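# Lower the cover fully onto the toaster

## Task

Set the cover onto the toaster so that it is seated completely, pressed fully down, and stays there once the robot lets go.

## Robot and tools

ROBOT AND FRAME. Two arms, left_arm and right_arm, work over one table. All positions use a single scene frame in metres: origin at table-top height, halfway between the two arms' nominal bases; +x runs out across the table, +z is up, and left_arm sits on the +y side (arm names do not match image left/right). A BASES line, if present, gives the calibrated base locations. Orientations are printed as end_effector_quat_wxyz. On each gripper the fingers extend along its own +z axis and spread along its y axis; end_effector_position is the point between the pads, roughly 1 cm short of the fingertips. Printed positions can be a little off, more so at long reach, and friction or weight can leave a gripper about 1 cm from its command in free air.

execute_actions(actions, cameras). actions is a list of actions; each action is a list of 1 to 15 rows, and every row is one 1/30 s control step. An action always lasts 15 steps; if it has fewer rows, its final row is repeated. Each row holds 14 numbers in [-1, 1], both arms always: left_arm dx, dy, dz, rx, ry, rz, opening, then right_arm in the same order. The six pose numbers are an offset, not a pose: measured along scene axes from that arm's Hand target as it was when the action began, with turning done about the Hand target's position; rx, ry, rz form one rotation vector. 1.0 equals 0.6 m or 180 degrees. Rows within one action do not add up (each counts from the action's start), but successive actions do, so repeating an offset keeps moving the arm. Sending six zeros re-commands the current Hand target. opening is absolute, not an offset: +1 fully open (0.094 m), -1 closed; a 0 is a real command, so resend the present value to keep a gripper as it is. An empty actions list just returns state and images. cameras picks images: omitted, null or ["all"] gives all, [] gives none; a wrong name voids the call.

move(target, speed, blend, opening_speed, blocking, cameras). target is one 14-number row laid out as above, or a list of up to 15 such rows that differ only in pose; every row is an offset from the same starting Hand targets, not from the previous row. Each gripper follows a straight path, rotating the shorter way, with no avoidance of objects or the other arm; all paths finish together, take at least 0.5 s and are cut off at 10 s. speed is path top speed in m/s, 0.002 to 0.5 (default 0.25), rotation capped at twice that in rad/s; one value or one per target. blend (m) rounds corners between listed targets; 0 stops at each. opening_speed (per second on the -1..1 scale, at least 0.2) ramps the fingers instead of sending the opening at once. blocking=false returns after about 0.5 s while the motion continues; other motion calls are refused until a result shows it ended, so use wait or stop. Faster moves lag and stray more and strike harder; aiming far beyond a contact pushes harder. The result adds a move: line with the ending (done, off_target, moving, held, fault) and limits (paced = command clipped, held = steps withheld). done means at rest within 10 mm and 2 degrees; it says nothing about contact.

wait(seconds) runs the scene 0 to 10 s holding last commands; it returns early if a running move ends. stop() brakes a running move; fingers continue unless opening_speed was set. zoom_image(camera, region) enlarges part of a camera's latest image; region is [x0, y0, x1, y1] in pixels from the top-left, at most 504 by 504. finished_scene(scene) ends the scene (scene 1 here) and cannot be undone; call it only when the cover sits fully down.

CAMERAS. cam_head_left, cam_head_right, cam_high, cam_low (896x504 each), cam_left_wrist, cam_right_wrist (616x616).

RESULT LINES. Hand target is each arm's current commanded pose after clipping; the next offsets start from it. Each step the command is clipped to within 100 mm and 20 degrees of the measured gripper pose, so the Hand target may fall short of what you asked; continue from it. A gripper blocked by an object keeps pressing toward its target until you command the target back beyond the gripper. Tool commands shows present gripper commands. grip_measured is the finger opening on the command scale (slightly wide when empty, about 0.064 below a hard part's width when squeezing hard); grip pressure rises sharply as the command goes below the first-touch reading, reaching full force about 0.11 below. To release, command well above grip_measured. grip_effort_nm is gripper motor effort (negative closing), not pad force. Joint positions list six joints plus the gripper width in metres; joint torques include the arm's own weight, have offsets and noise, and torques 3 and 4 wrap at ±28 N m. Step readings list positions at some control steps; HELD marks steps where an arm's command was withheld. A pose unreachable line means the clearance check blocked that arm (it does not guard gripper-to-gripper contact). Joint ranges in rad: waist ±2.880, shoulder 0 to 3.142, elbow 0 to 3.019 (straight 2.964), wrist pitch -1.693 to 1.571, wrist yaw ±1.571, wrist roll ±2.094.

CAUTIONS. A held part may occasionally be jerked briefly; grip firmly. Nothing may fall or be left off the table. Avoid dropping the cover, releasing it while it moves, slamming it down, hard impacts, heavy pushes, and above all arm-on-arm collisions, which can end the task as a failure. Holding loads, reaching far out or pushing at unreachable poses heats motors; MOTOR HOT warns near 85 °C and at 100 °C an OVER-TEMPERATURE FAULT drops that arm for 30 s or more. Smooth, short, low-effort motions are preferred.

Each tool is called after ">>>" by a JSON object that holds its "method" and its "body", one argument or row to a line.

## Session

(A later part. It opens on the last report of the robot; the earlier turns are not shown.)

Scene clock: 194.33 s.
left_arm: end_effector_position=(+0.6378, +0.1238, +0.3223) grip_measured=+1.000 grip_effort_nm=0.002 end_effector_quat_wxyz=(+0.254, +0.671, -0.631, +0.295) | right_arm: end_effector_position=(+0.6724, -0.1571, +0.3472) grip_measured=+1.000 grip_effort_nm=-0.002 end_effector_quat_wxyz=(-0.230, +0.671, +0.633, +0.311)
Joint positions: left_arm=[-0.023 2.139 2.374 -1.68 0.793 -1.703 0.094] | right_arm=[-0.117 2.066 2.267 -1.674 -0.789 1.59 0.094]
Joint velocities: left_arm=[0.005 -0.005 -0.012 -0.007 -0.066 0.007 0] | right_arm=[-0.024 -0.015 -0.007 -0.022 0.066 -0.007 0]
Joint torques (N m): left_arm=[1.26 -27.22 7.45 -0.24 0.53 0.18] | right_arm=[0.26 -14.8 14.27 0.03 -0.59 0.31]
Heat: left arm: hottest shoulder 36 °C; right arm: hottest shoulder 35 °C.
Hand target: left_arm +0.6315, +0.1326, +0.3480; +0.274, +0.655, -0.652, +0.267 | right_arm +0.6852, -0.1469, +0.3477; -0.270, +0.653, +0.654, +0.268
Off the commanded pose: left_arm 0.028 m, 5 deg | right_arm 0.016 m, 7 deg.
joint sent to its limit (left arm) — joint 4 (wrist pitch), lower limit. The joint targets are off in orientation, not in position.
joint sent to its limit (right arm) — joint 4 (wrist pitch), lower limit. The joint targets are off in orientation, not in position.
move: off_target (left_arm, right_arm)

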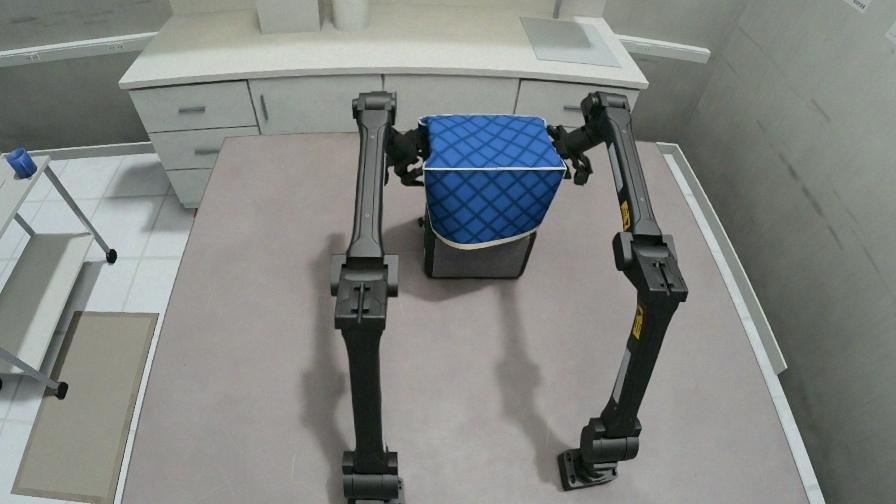

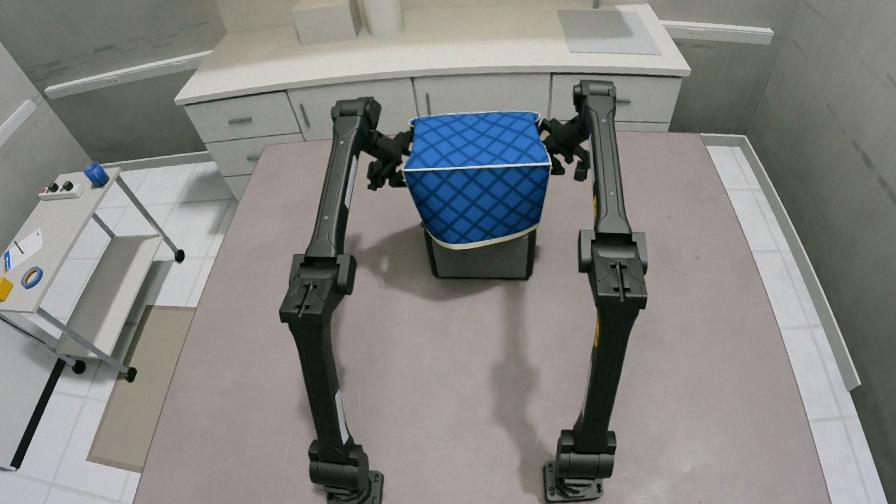

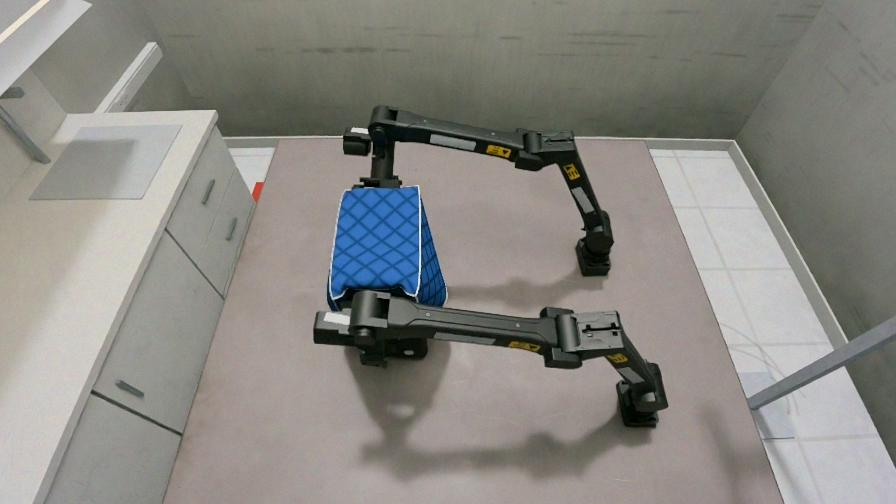

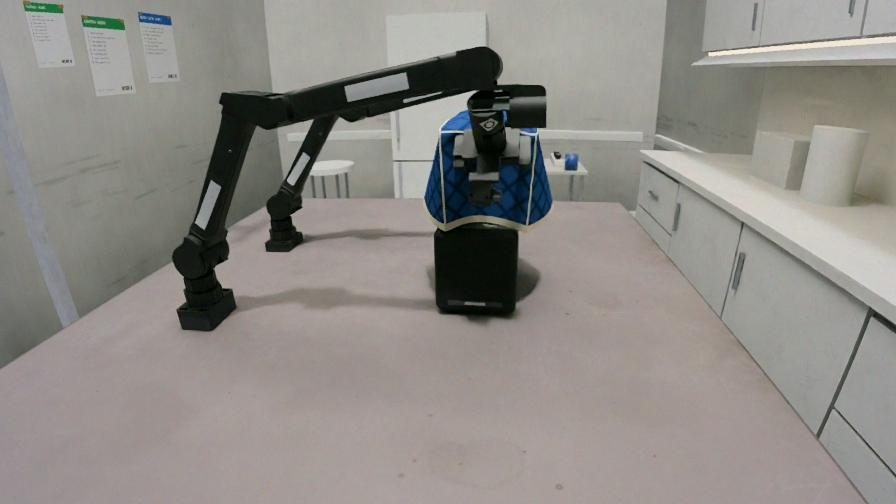

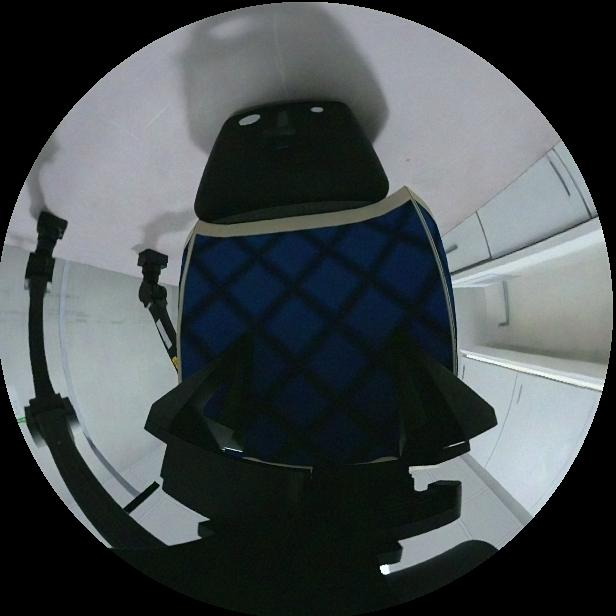

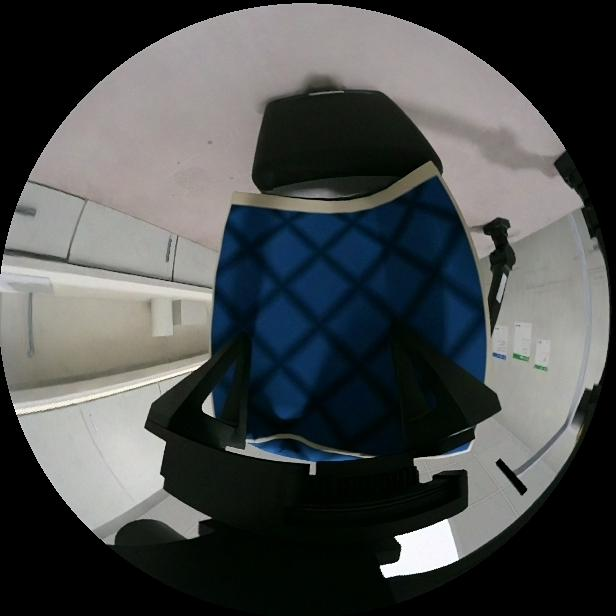

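>>> {"method": "move", "body": {
  "target": [0,0.02,-0.06,0,0,0,1,-0.012,-0.015,-0.08,0,0,0,1],
  "speed": 0.04
}}

Scene clock: 198.80 s.
left_arm: end_effector_position=(+0.6334, +0.1341, +0.3015) grip_measured=+1.000 grip_effort_nm=-0.002 end_effector_quat_wxyz=(+0.259, +0.663, -0.641, +0.288) | right_arm: end_effector_position=(+0.6736, -0.1572, +0.3272) grip_measured=+1.000 grip_effort_nm=-0.012 end_effector_quat_wxyz=(-0.236, +0.660, +0.645, +0.305)
Joint positions: left_arm=[-0.008 2.138 2.319 -1.68 0.793 -1.638 0.094] | right_arm=[-0.117 2.086 2.249 -1.674 -0.789 1.539 0.094]
Joint velocities: left_arm=[-0.015 0.005 -0.002 0.002 0.051 -0.022 0] | right_arm=[-0.005 -0.015 -0.007 0.002 -0.022 -0.022 0]
Joint torques (N m): left_arm=[1.2 -25.35 7.39 -0.36 0.32 0.16] | right_arm=[-0.73 -14.8 8.09 0.02 -0.26 -0.04]
Heat: left arm: hottest shoulder 36 °C; right arm: hottest shoulder 35 °C.
Hand target: left_arm +0.6319, +0.1451, +0.3124; +0.273, +0.655, -0.652, +0.267 | right_arm +0.6775, -0.1559, +0.2995; -0.270, +0.653, +0.654, +0.268
Off the commanded pose: left_arm 0.015 m, 3 deg | right_arm 0.028 m, 6 deg.
joint sent to its limit (left arm) — joint 4 (wrist pitch), lower limit. The joint targets are off in orientation, not in position.
joint sent to its limit (right arm) — joint 4 (wrist pitch), lower limit. The joint targets are off in orientation, not in position.
move: off_target (left_arm, right_arm)

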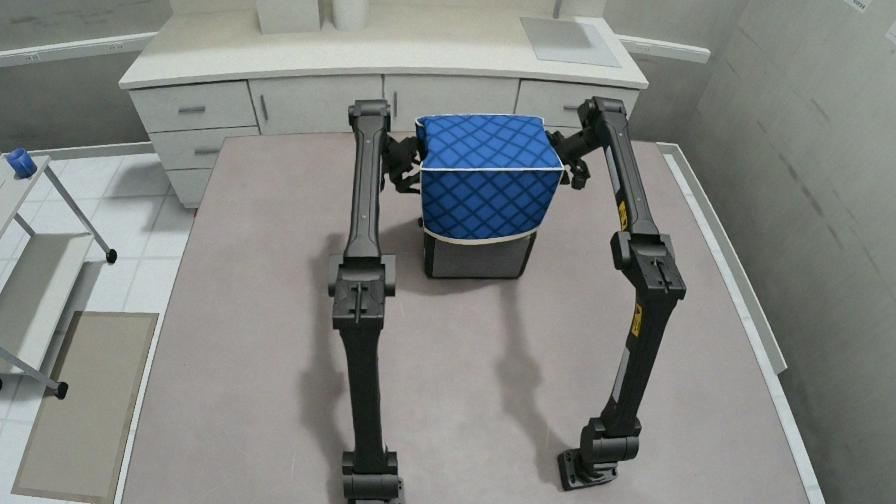

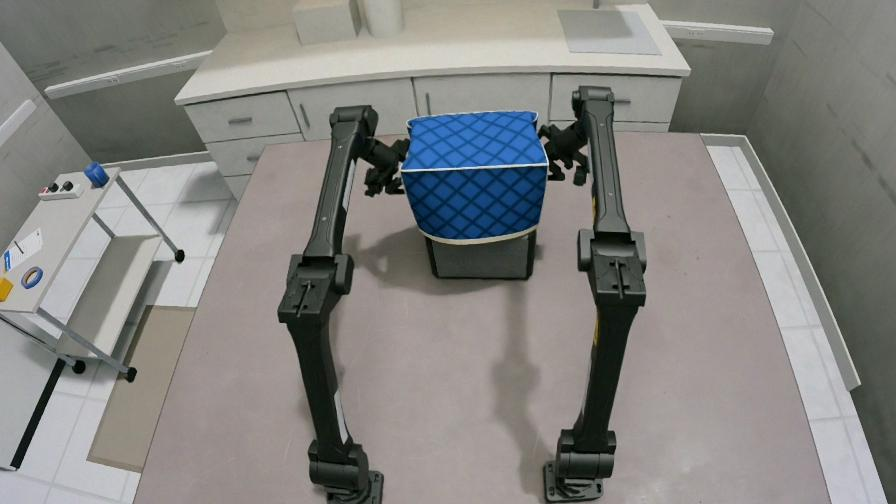

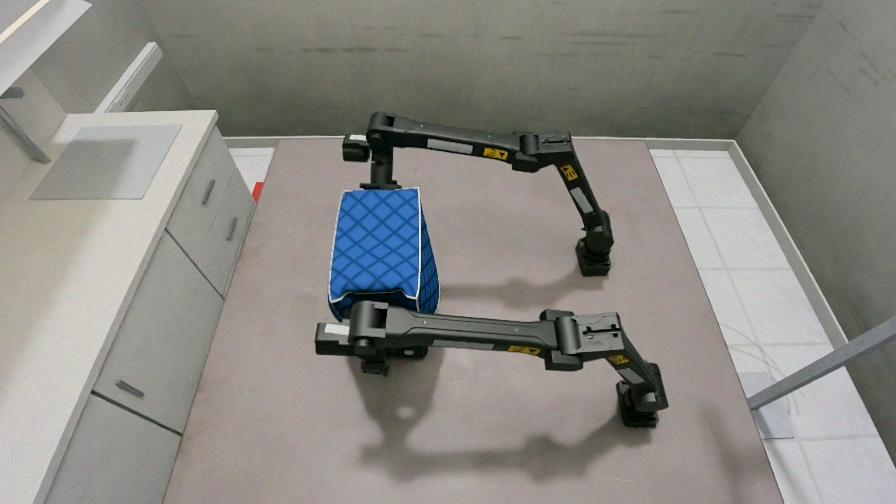

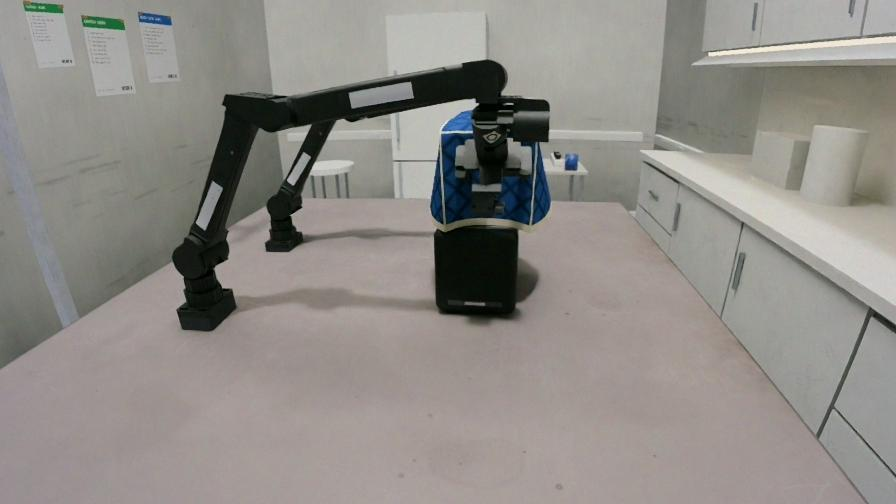

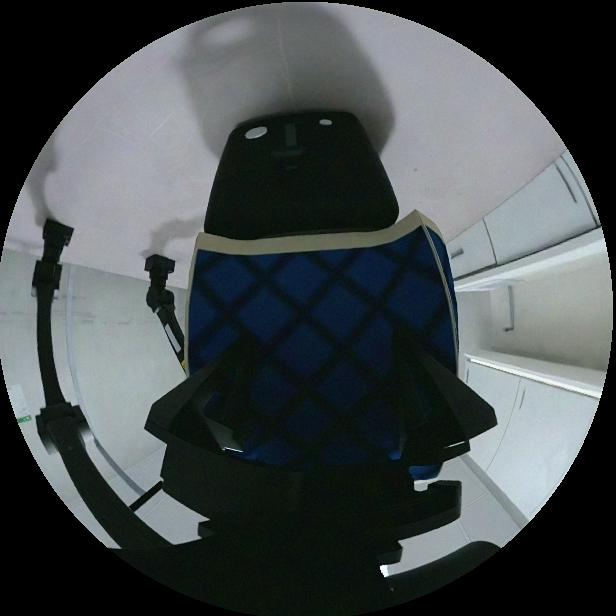

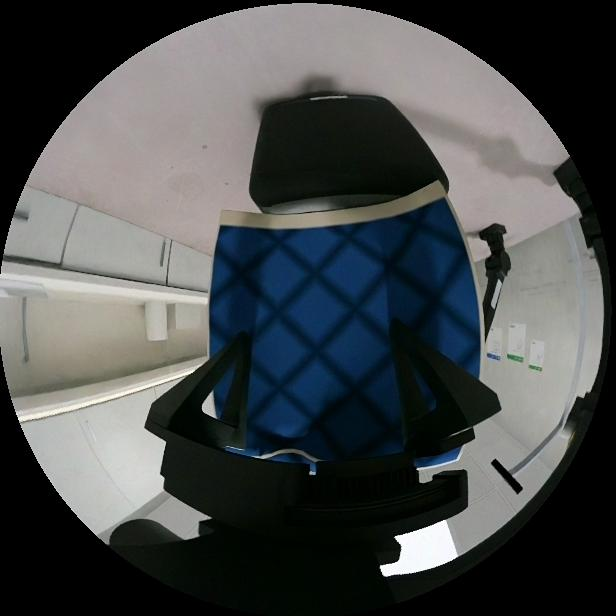

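>>> {"method": "move", "body": {
  "target": [0,0.015,-0.03,0,0,0,1,-0.03,-0.03,-0.05,0,0,0,1],
  "speed": 0.04
}}

Scene clock: 204.50 s.
left_arm: end_effector_position=(+0.6318, +0.1434, +0.2916) grip_measured=+1.000 grip_effort_nm=-0.002 end_effector_quat_wxyz=(+0.260, +0.659, -0.645, +0.286) | right_arm: end_effector_position=(+0.6586, -0.1649, +0.2870) grip_measured=+1.000 grip_effort_nm=-0.007 end_effector_quat_wxyz=(-0.256, +0.652, +0.655, +0.283)
Joint positions: left_arm=[0.006 2.138 2.294 -1.68 0.792 -1.601 0.094] | right_arm=[-0.129 2.086 2.146 -1.674 -0.781 1.456 0.094]
Joint velocities: left_arm=[-0.034 -0.015 -0.007 0.012 0.037 -0.066 0] | right_arm=[0.005 -0.015 -0.007 -0.002 -0.037 0.007 0]
Joint torques (N m): left_arm=[1.08 -24.41 7.51 -0.4 0.27 0.17] | right_arm=[-2.02 -15.85 7.94 -0.13 -0.24 -0.05]
Heat: left arm: hottest shoulder 37 °C; right arm: hottest shoulder 35 °C.
Hand target: left_arm +0.6321, +0.1542, +0.2946; +0.273, +0.655, -0.652, +0.267 | right_arm +0.6591, -0.1739, +0.2694; -0.270, +0.653, +0.655, +0.268
Off the commanded pose: left_arm 0.011 m, 3 deg | right_arm 0.020 m, 2 deg.
joint sent to its limit (left arm) — joint 4 (wrist pitch), lower limit. The joint targets are off in orientation, not in position.
joint sent to its limit (right arm) — joint 4 (wrist pitch), lower limit. The joint targets still meet the commanded pose.
move: off_target (left_arm, right_arm)

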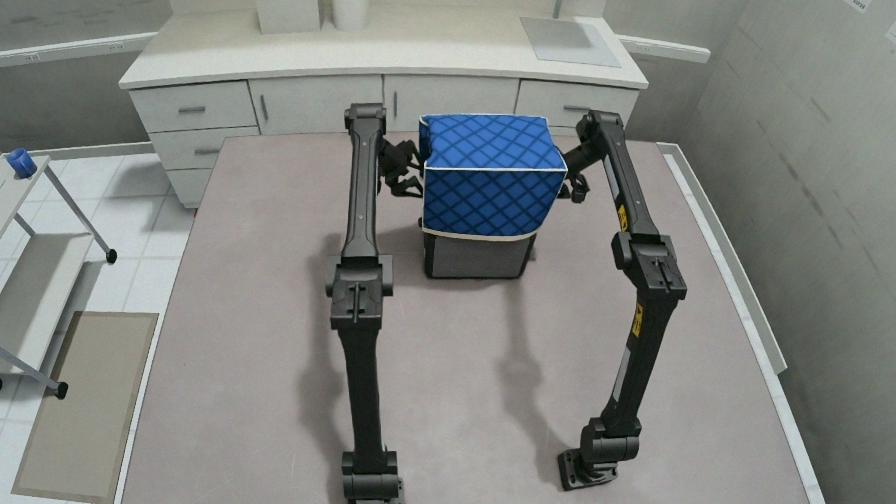

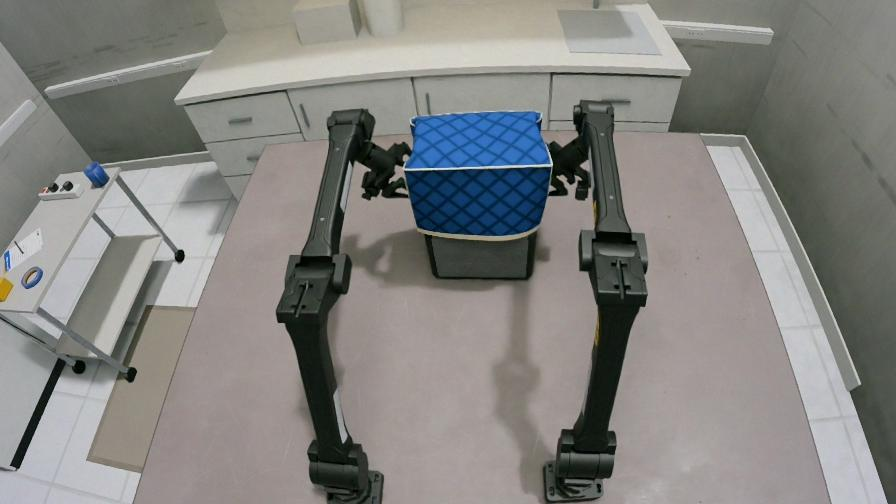

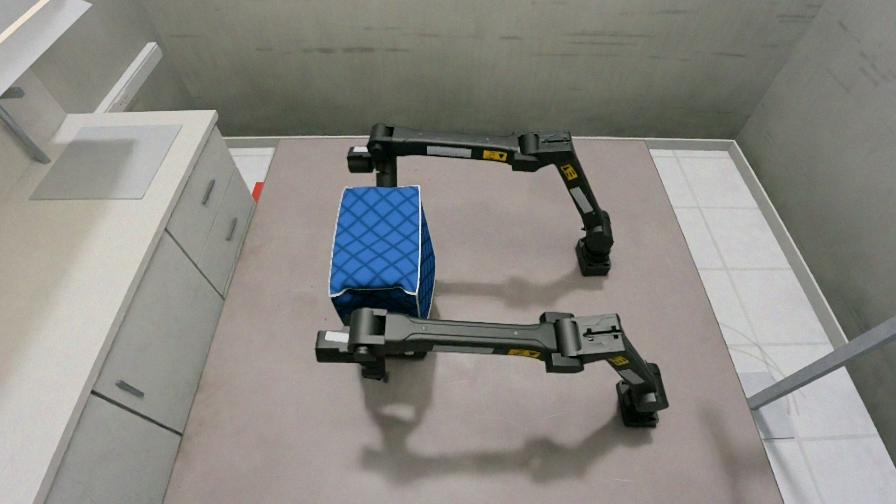

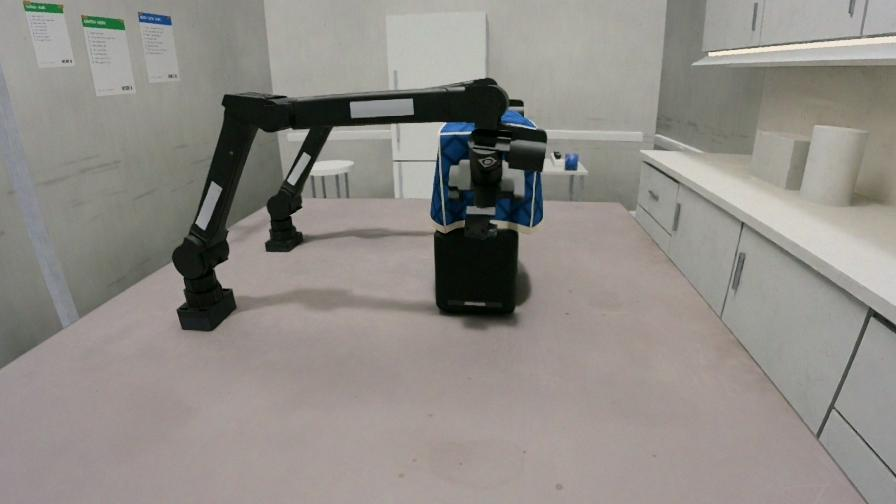

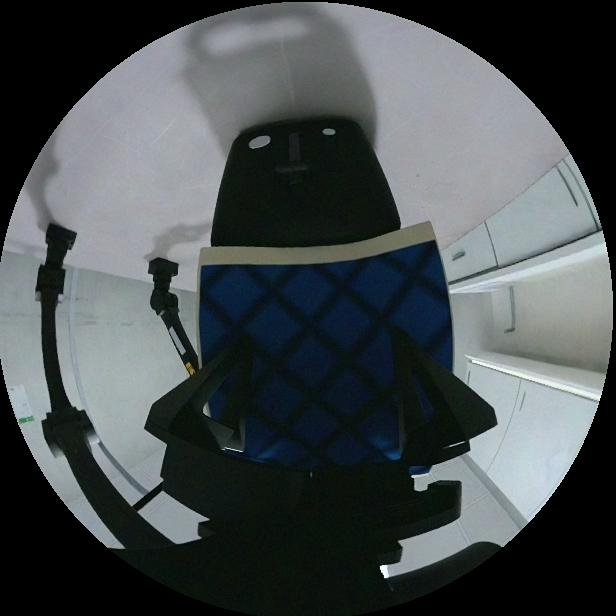

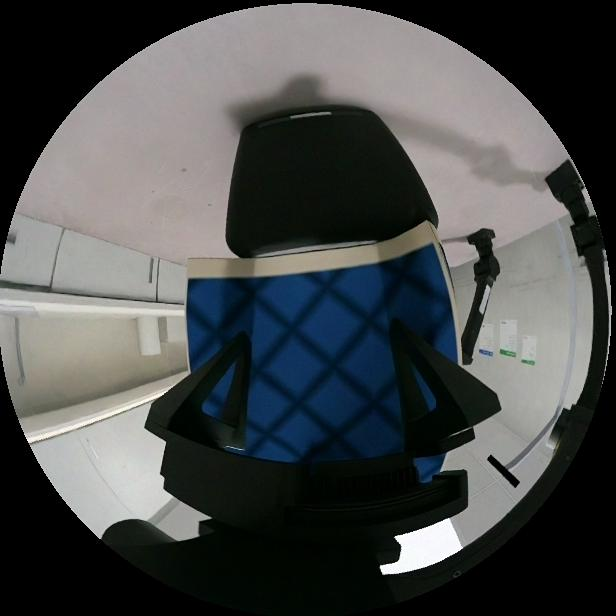

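>>> {"method": "move", "body": {
  "target": [
    [-0.02,-0.015,0,0,0,0,1,-0.035,0.02,0.01,0,0,0,1],
    [-0.02,-0.01,-0.06,0,0,0,1,-0.035,0.0,-0.05,0,0,0,1]
  ],
  "speed": 0.04
}}

Scene clock: 209.57 s.
left_arm: end_effector_position=(+0.6173, +0.1440, +0.2534) grip_measured=+1.000 grip_effort_nm=0.002 end_effector_quat_wxyz=(+0.283, +0.659, -0.647, +0.259) | right_arm: end_effector_position=(+0.6403, -0.1653, +0.2307) grip_measured=+1.000 grip_effort_nm=-0.007 end_effector_quat_wxyz=(-0.281, +0.656, +0.651, +0.260)
Joint positions: left_arm=[0.006 2.138 2.195 -1.676 0.786 -1.558 0.094] | right_arm=[-0.131 2.083 1.991 -1.607 -0.778 1.432 0.094]
Joint velocities: left_arm=[0.015 -0.005 -0.017 0.007 -0.066 0.022 0] | right_arm=[-0.005 0.005 -0.017 0.017 -0.037 -0.007 0]
Joint torques (N m): left_arm=[0.26 -24.41 7.34 0.25 0.27 0.15] | right_arm=[-1.96 -18.73 7.66 0.17 -0.24 -0.03]
Heat: left arm: hottest shoulder 38 °C; right arm: hottest shoulder 35 °C.
Hand target: left_arm +0.6203, +0.1488, +0.2583; +0.273, +0.655, -0.652, +0.267 | right_arm +0.6378, -0.1737, +0.2394; -0.270, +0.653, +0.655, +0.268
Off the commanded pose: left_arm 0.007 m, 2 deg | right_arm 0.012 m, 2 deg.
move: off_target (right_arm)

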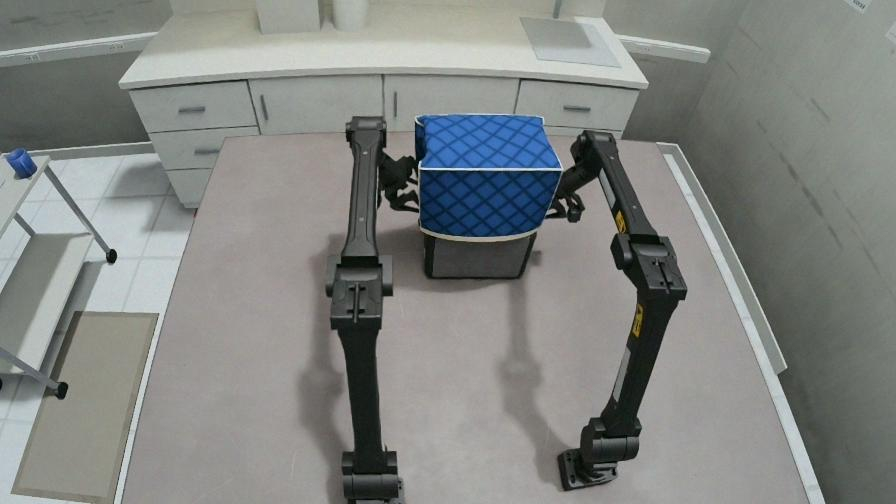

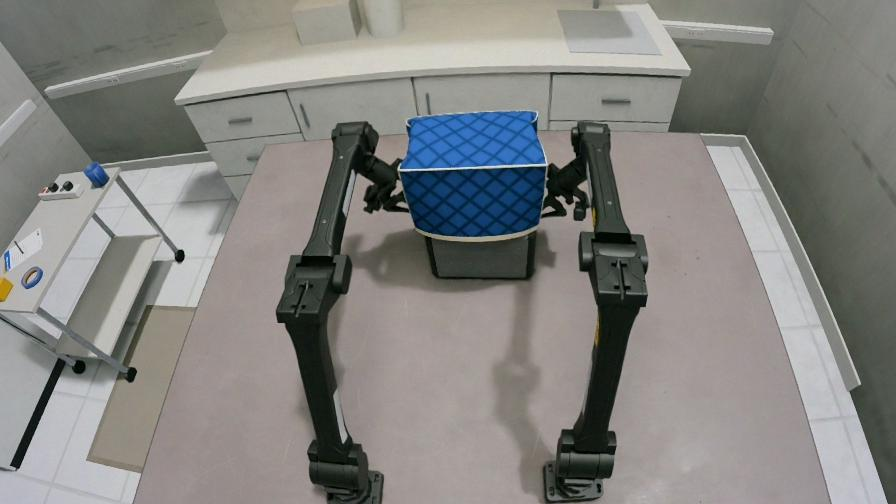

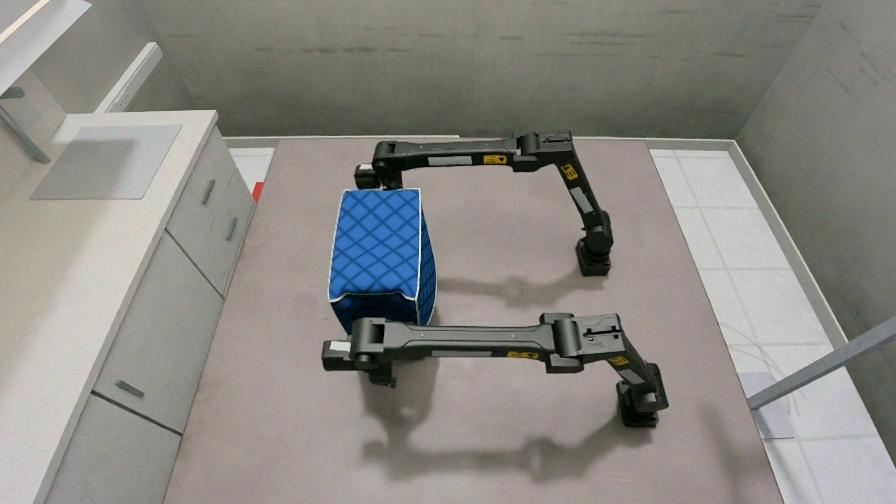

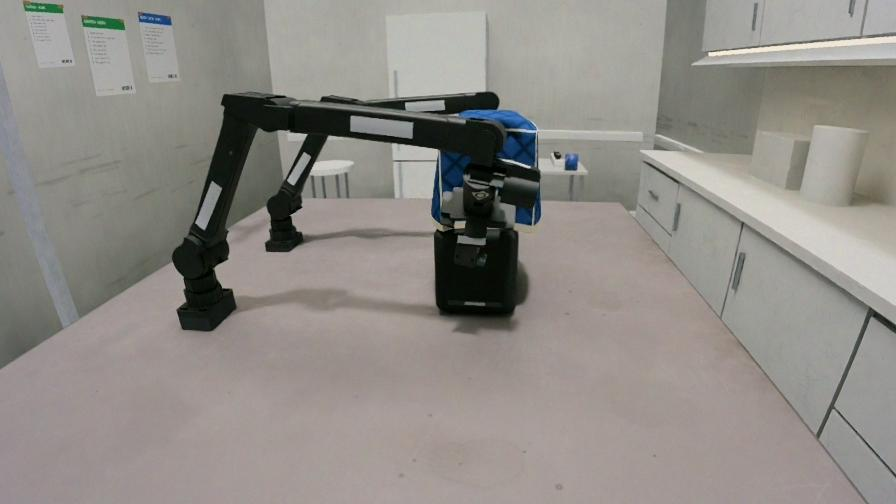

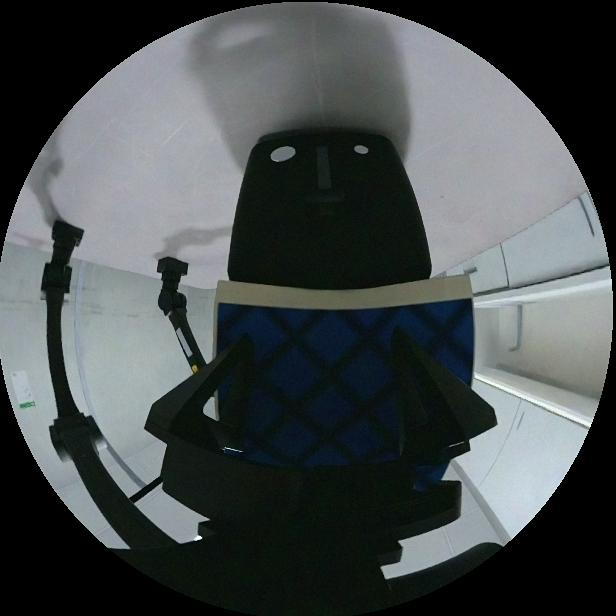

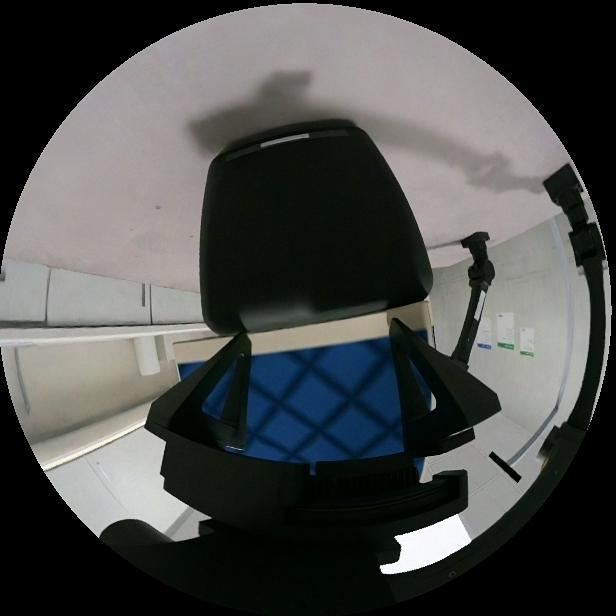

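>>> {"method": "move", "body": {
  "target": [
    [0,0.1,0,0,0,0,1,0,-0.1,0,0,0,0,1],
    [0,0.1,0.25,0,0,0,1,0,-0.1,0.3,0,0,0,1]
  ],
  "speed": 0.15
}}

Scene clock: 216.20 s.
left_arm: end_effector_position=(+0.6220, +0.2056, +0.3757) grip_measured=+1.000 grip_effort_nm=-0.007 end_effector_quat_wxyz=(+0.216, +0.685, -0.607, +0.341) | right_arm: end_effector_position=(+0.6381, -0.2315, +0.3858) grip_measured=+1.000 grip_effort_nm=-0.007 end_effector_quat_wxyz=(-0.197, +0.689, +0.609, +0.340)
Joint positions: left_arm=[0.105 2.027 2.321 -1.679 0.815 -1.661 0.094] | right_arm=[-0.242 1.934 2.157 -1.672 -0.8 1.54 0.094]
Joint velocities: left_arm=[-0.015 -0.005 -0.012 0.022 -0.007 0.037 0] | right_arm=[-0.024 0.005 -0.012 0.007 -0.022 -0.066 0]
Joint torques (N m): left_arm=[0.03 -24.23 10.48 -0.17 0.54 -0.01] | right_arm=[-1.38 -16.97 14.15 0.02 -0.6 0.29]
Heat: left arm: hottest shoulder 38 °C; right arm: hottest shoulder 35 °C.
Hand target: left_arm +0.6197, +0.2066, +0.4089; +0.274, +0.654, -0.653, +0.267 | right_arm +0.6401, -0.2346, +0.4201; -0.269, +0.654, +0.655, +0.267
Off the commanded pose: left_arm 0.033 m, 12 deg | right_arm 0.034 m, 14 deg.
joint sent to its limit (left arm) — joint 4 (wrist pitch), lower limit. The joint targets are off in position and orientation.
joint sent to its limit (right arm) — joint 4 (wrist pitch), lower limit. The joint targets are off in orientation, not in position.
move: off_target (left_arm, right_arm)

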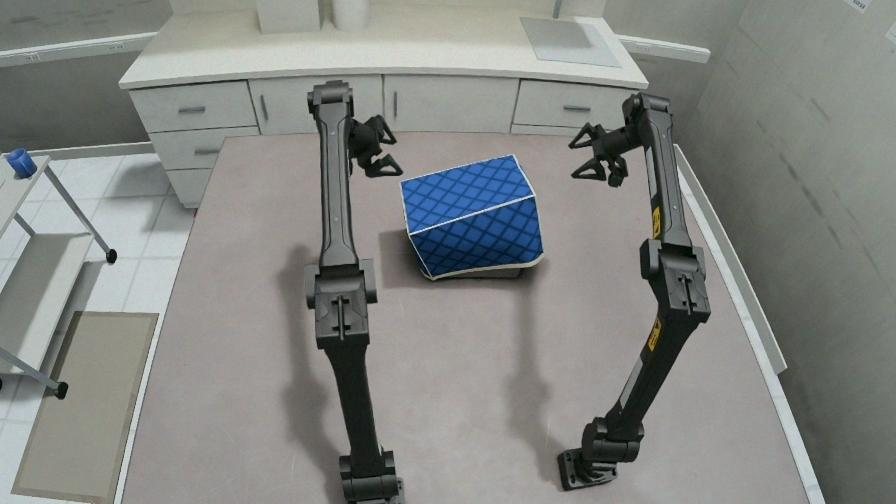

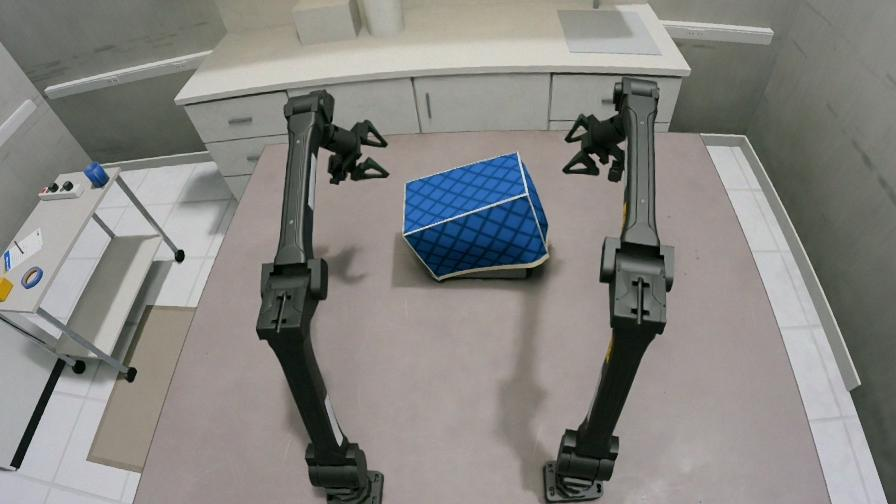

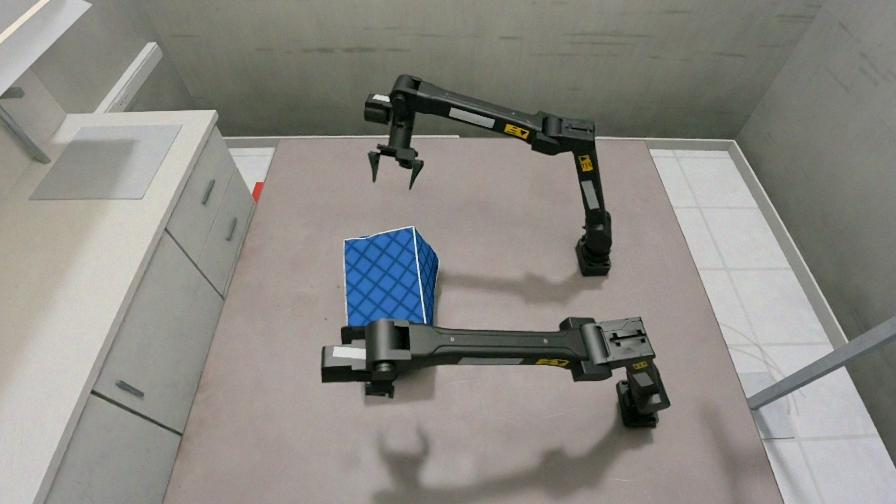

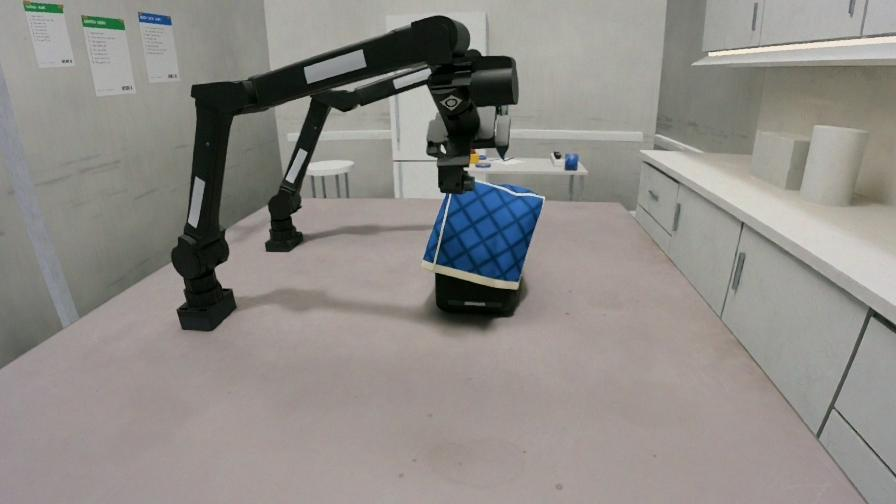

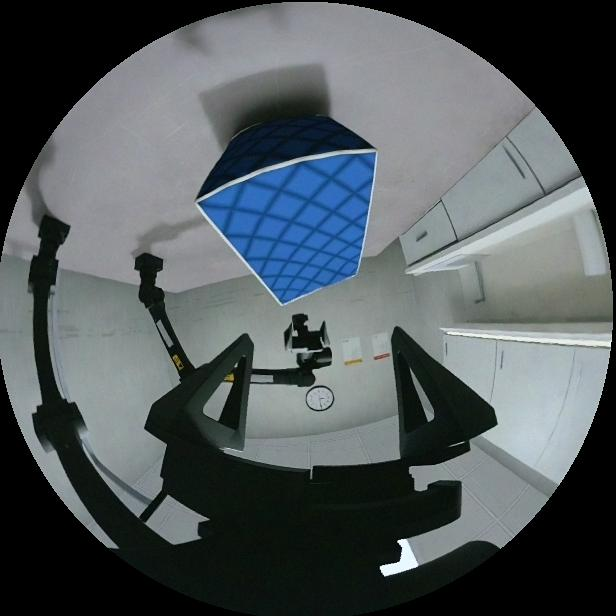

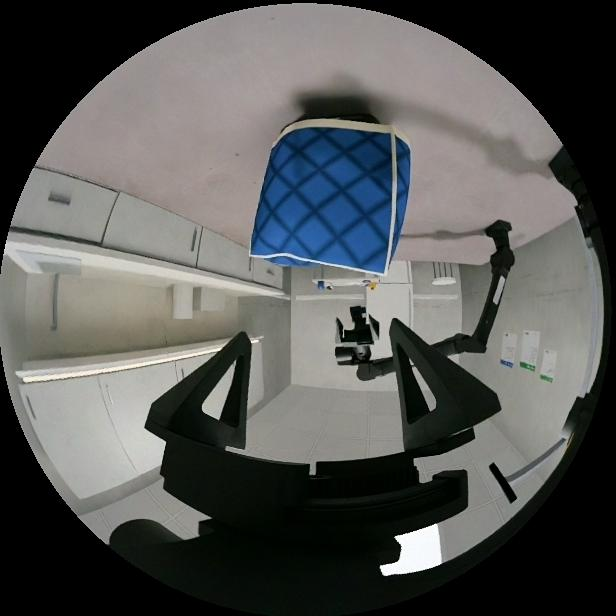

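>>> {"method": "move", "body": {
  "target": [
    [-0.01,-0.18,0.03,0,0,0,1,0,0.22,0,0,0,0,1],
    [-0.01,-0.18,-0.15,0,0,0,1,0,0.22,-0.17,0,0,0,1],
    [-0.01,-0.18,-0.3,0,0,0,1,0,0.22,-0.32,0,0,0,1]
  ],
  "speed": 0.09
}}

Scene clock: 228.40 s.
left_arm: end_effector_position=(+0.6105, +0.1077, +0.2345) grip_measured=+1.000 grip_effort_nm=-0.002 end_effector_quat_wxyz=(+0.275, +0.661, -0.645, +0.266) | right_arm: end_effector_position=(+0.6365, -0.1075, +0.2537) grip_measured=+1.000 grip_effort_nm=-0.007 end_effector_quat_wxyz=(-0.261, +0.655, +0.651, +0.282)
Joint positions: left_arm=[-0.05 2.08 2.049 -1.5 0.786 -1.656 0.094] | right_arm=[-0.041 1.99 1.903 -1.445 -0.787 1.589 0.094]
Joint velocities: left_arm=[-0.005 -0.015 -0.007 0.022 -0.007 -0.051 0] | right_arm=[-0.005 0.005 -0.007 0.007 0.022 0.037 0]
Joint torques (N m): left_arm=[-0.73 -21.89 7.57 0.5 0.29 0.17] | right_arm=[-0.09 -14.15 8.05 0.38 -0.26 0]
Heat: left arm: hottest shoulder 37 °C; right arm: hottest shoulder 36 °C.
Hand target: left_arm +0.6139, +0.1017, +0.2272; +0.274, +0.655, -0.652, +0.266 | right_arm +0.6376, -0.1009, +0.2285; -0.271, +0.653, +0.654, +0.269
Off the commanded pose: left_arm 0.011 m, 1 deg | right_arm 0.026 m, 2 deg.
move: off_target (left_arm, right_arm)

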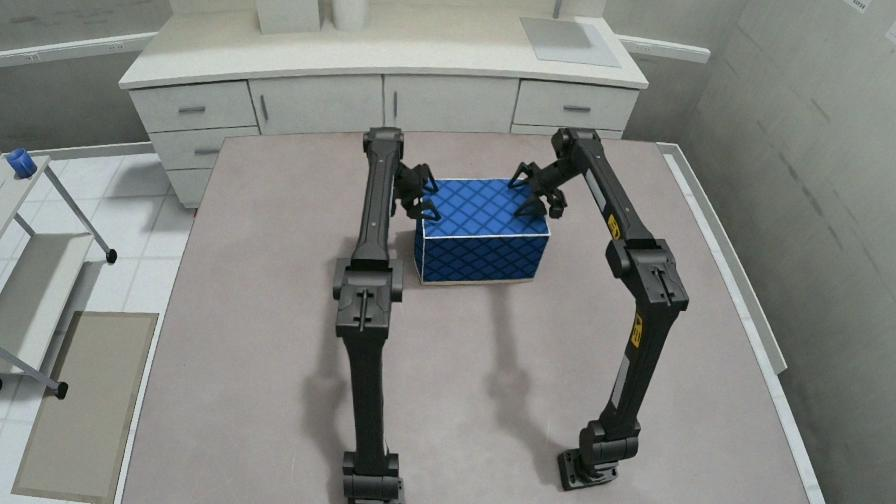

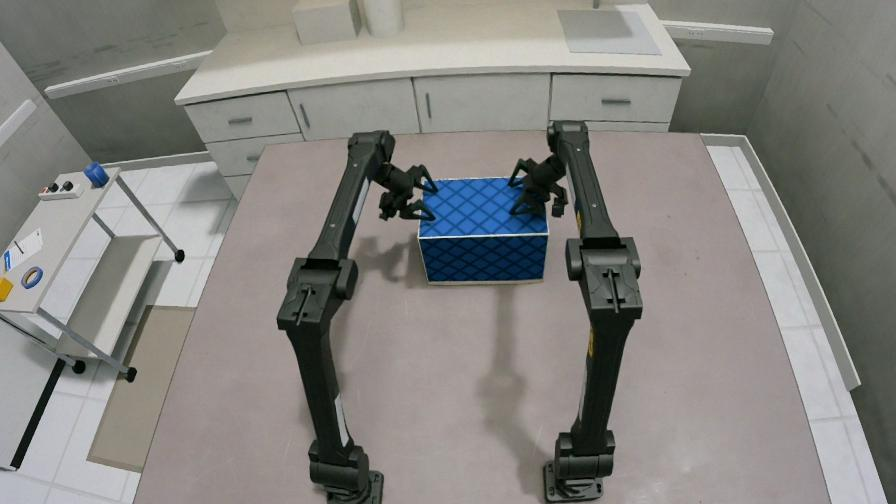

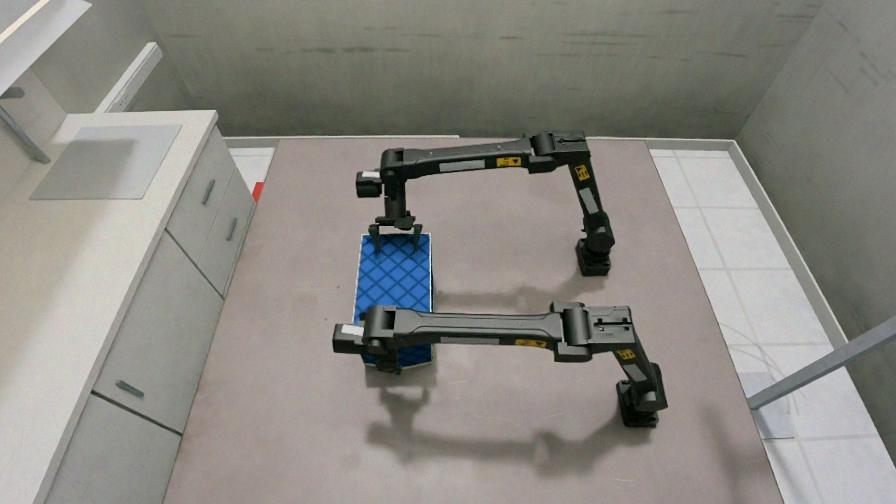

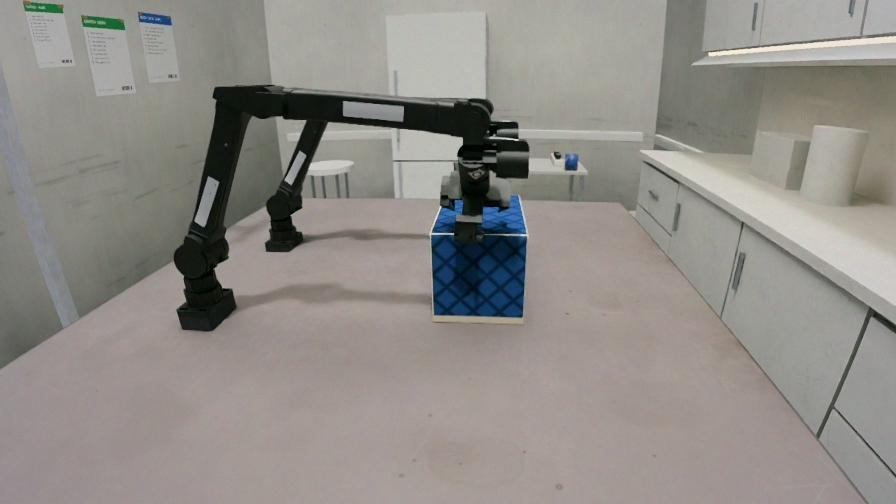

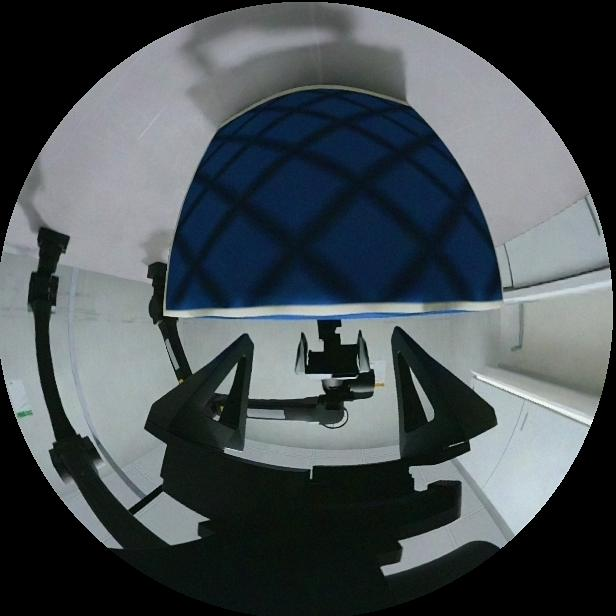

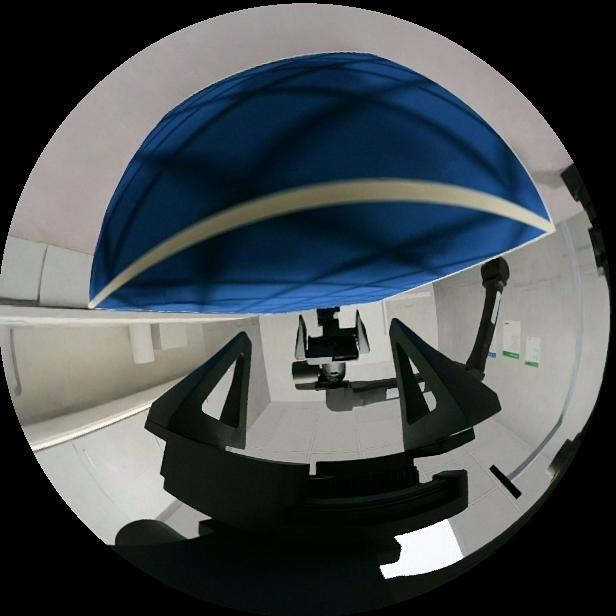

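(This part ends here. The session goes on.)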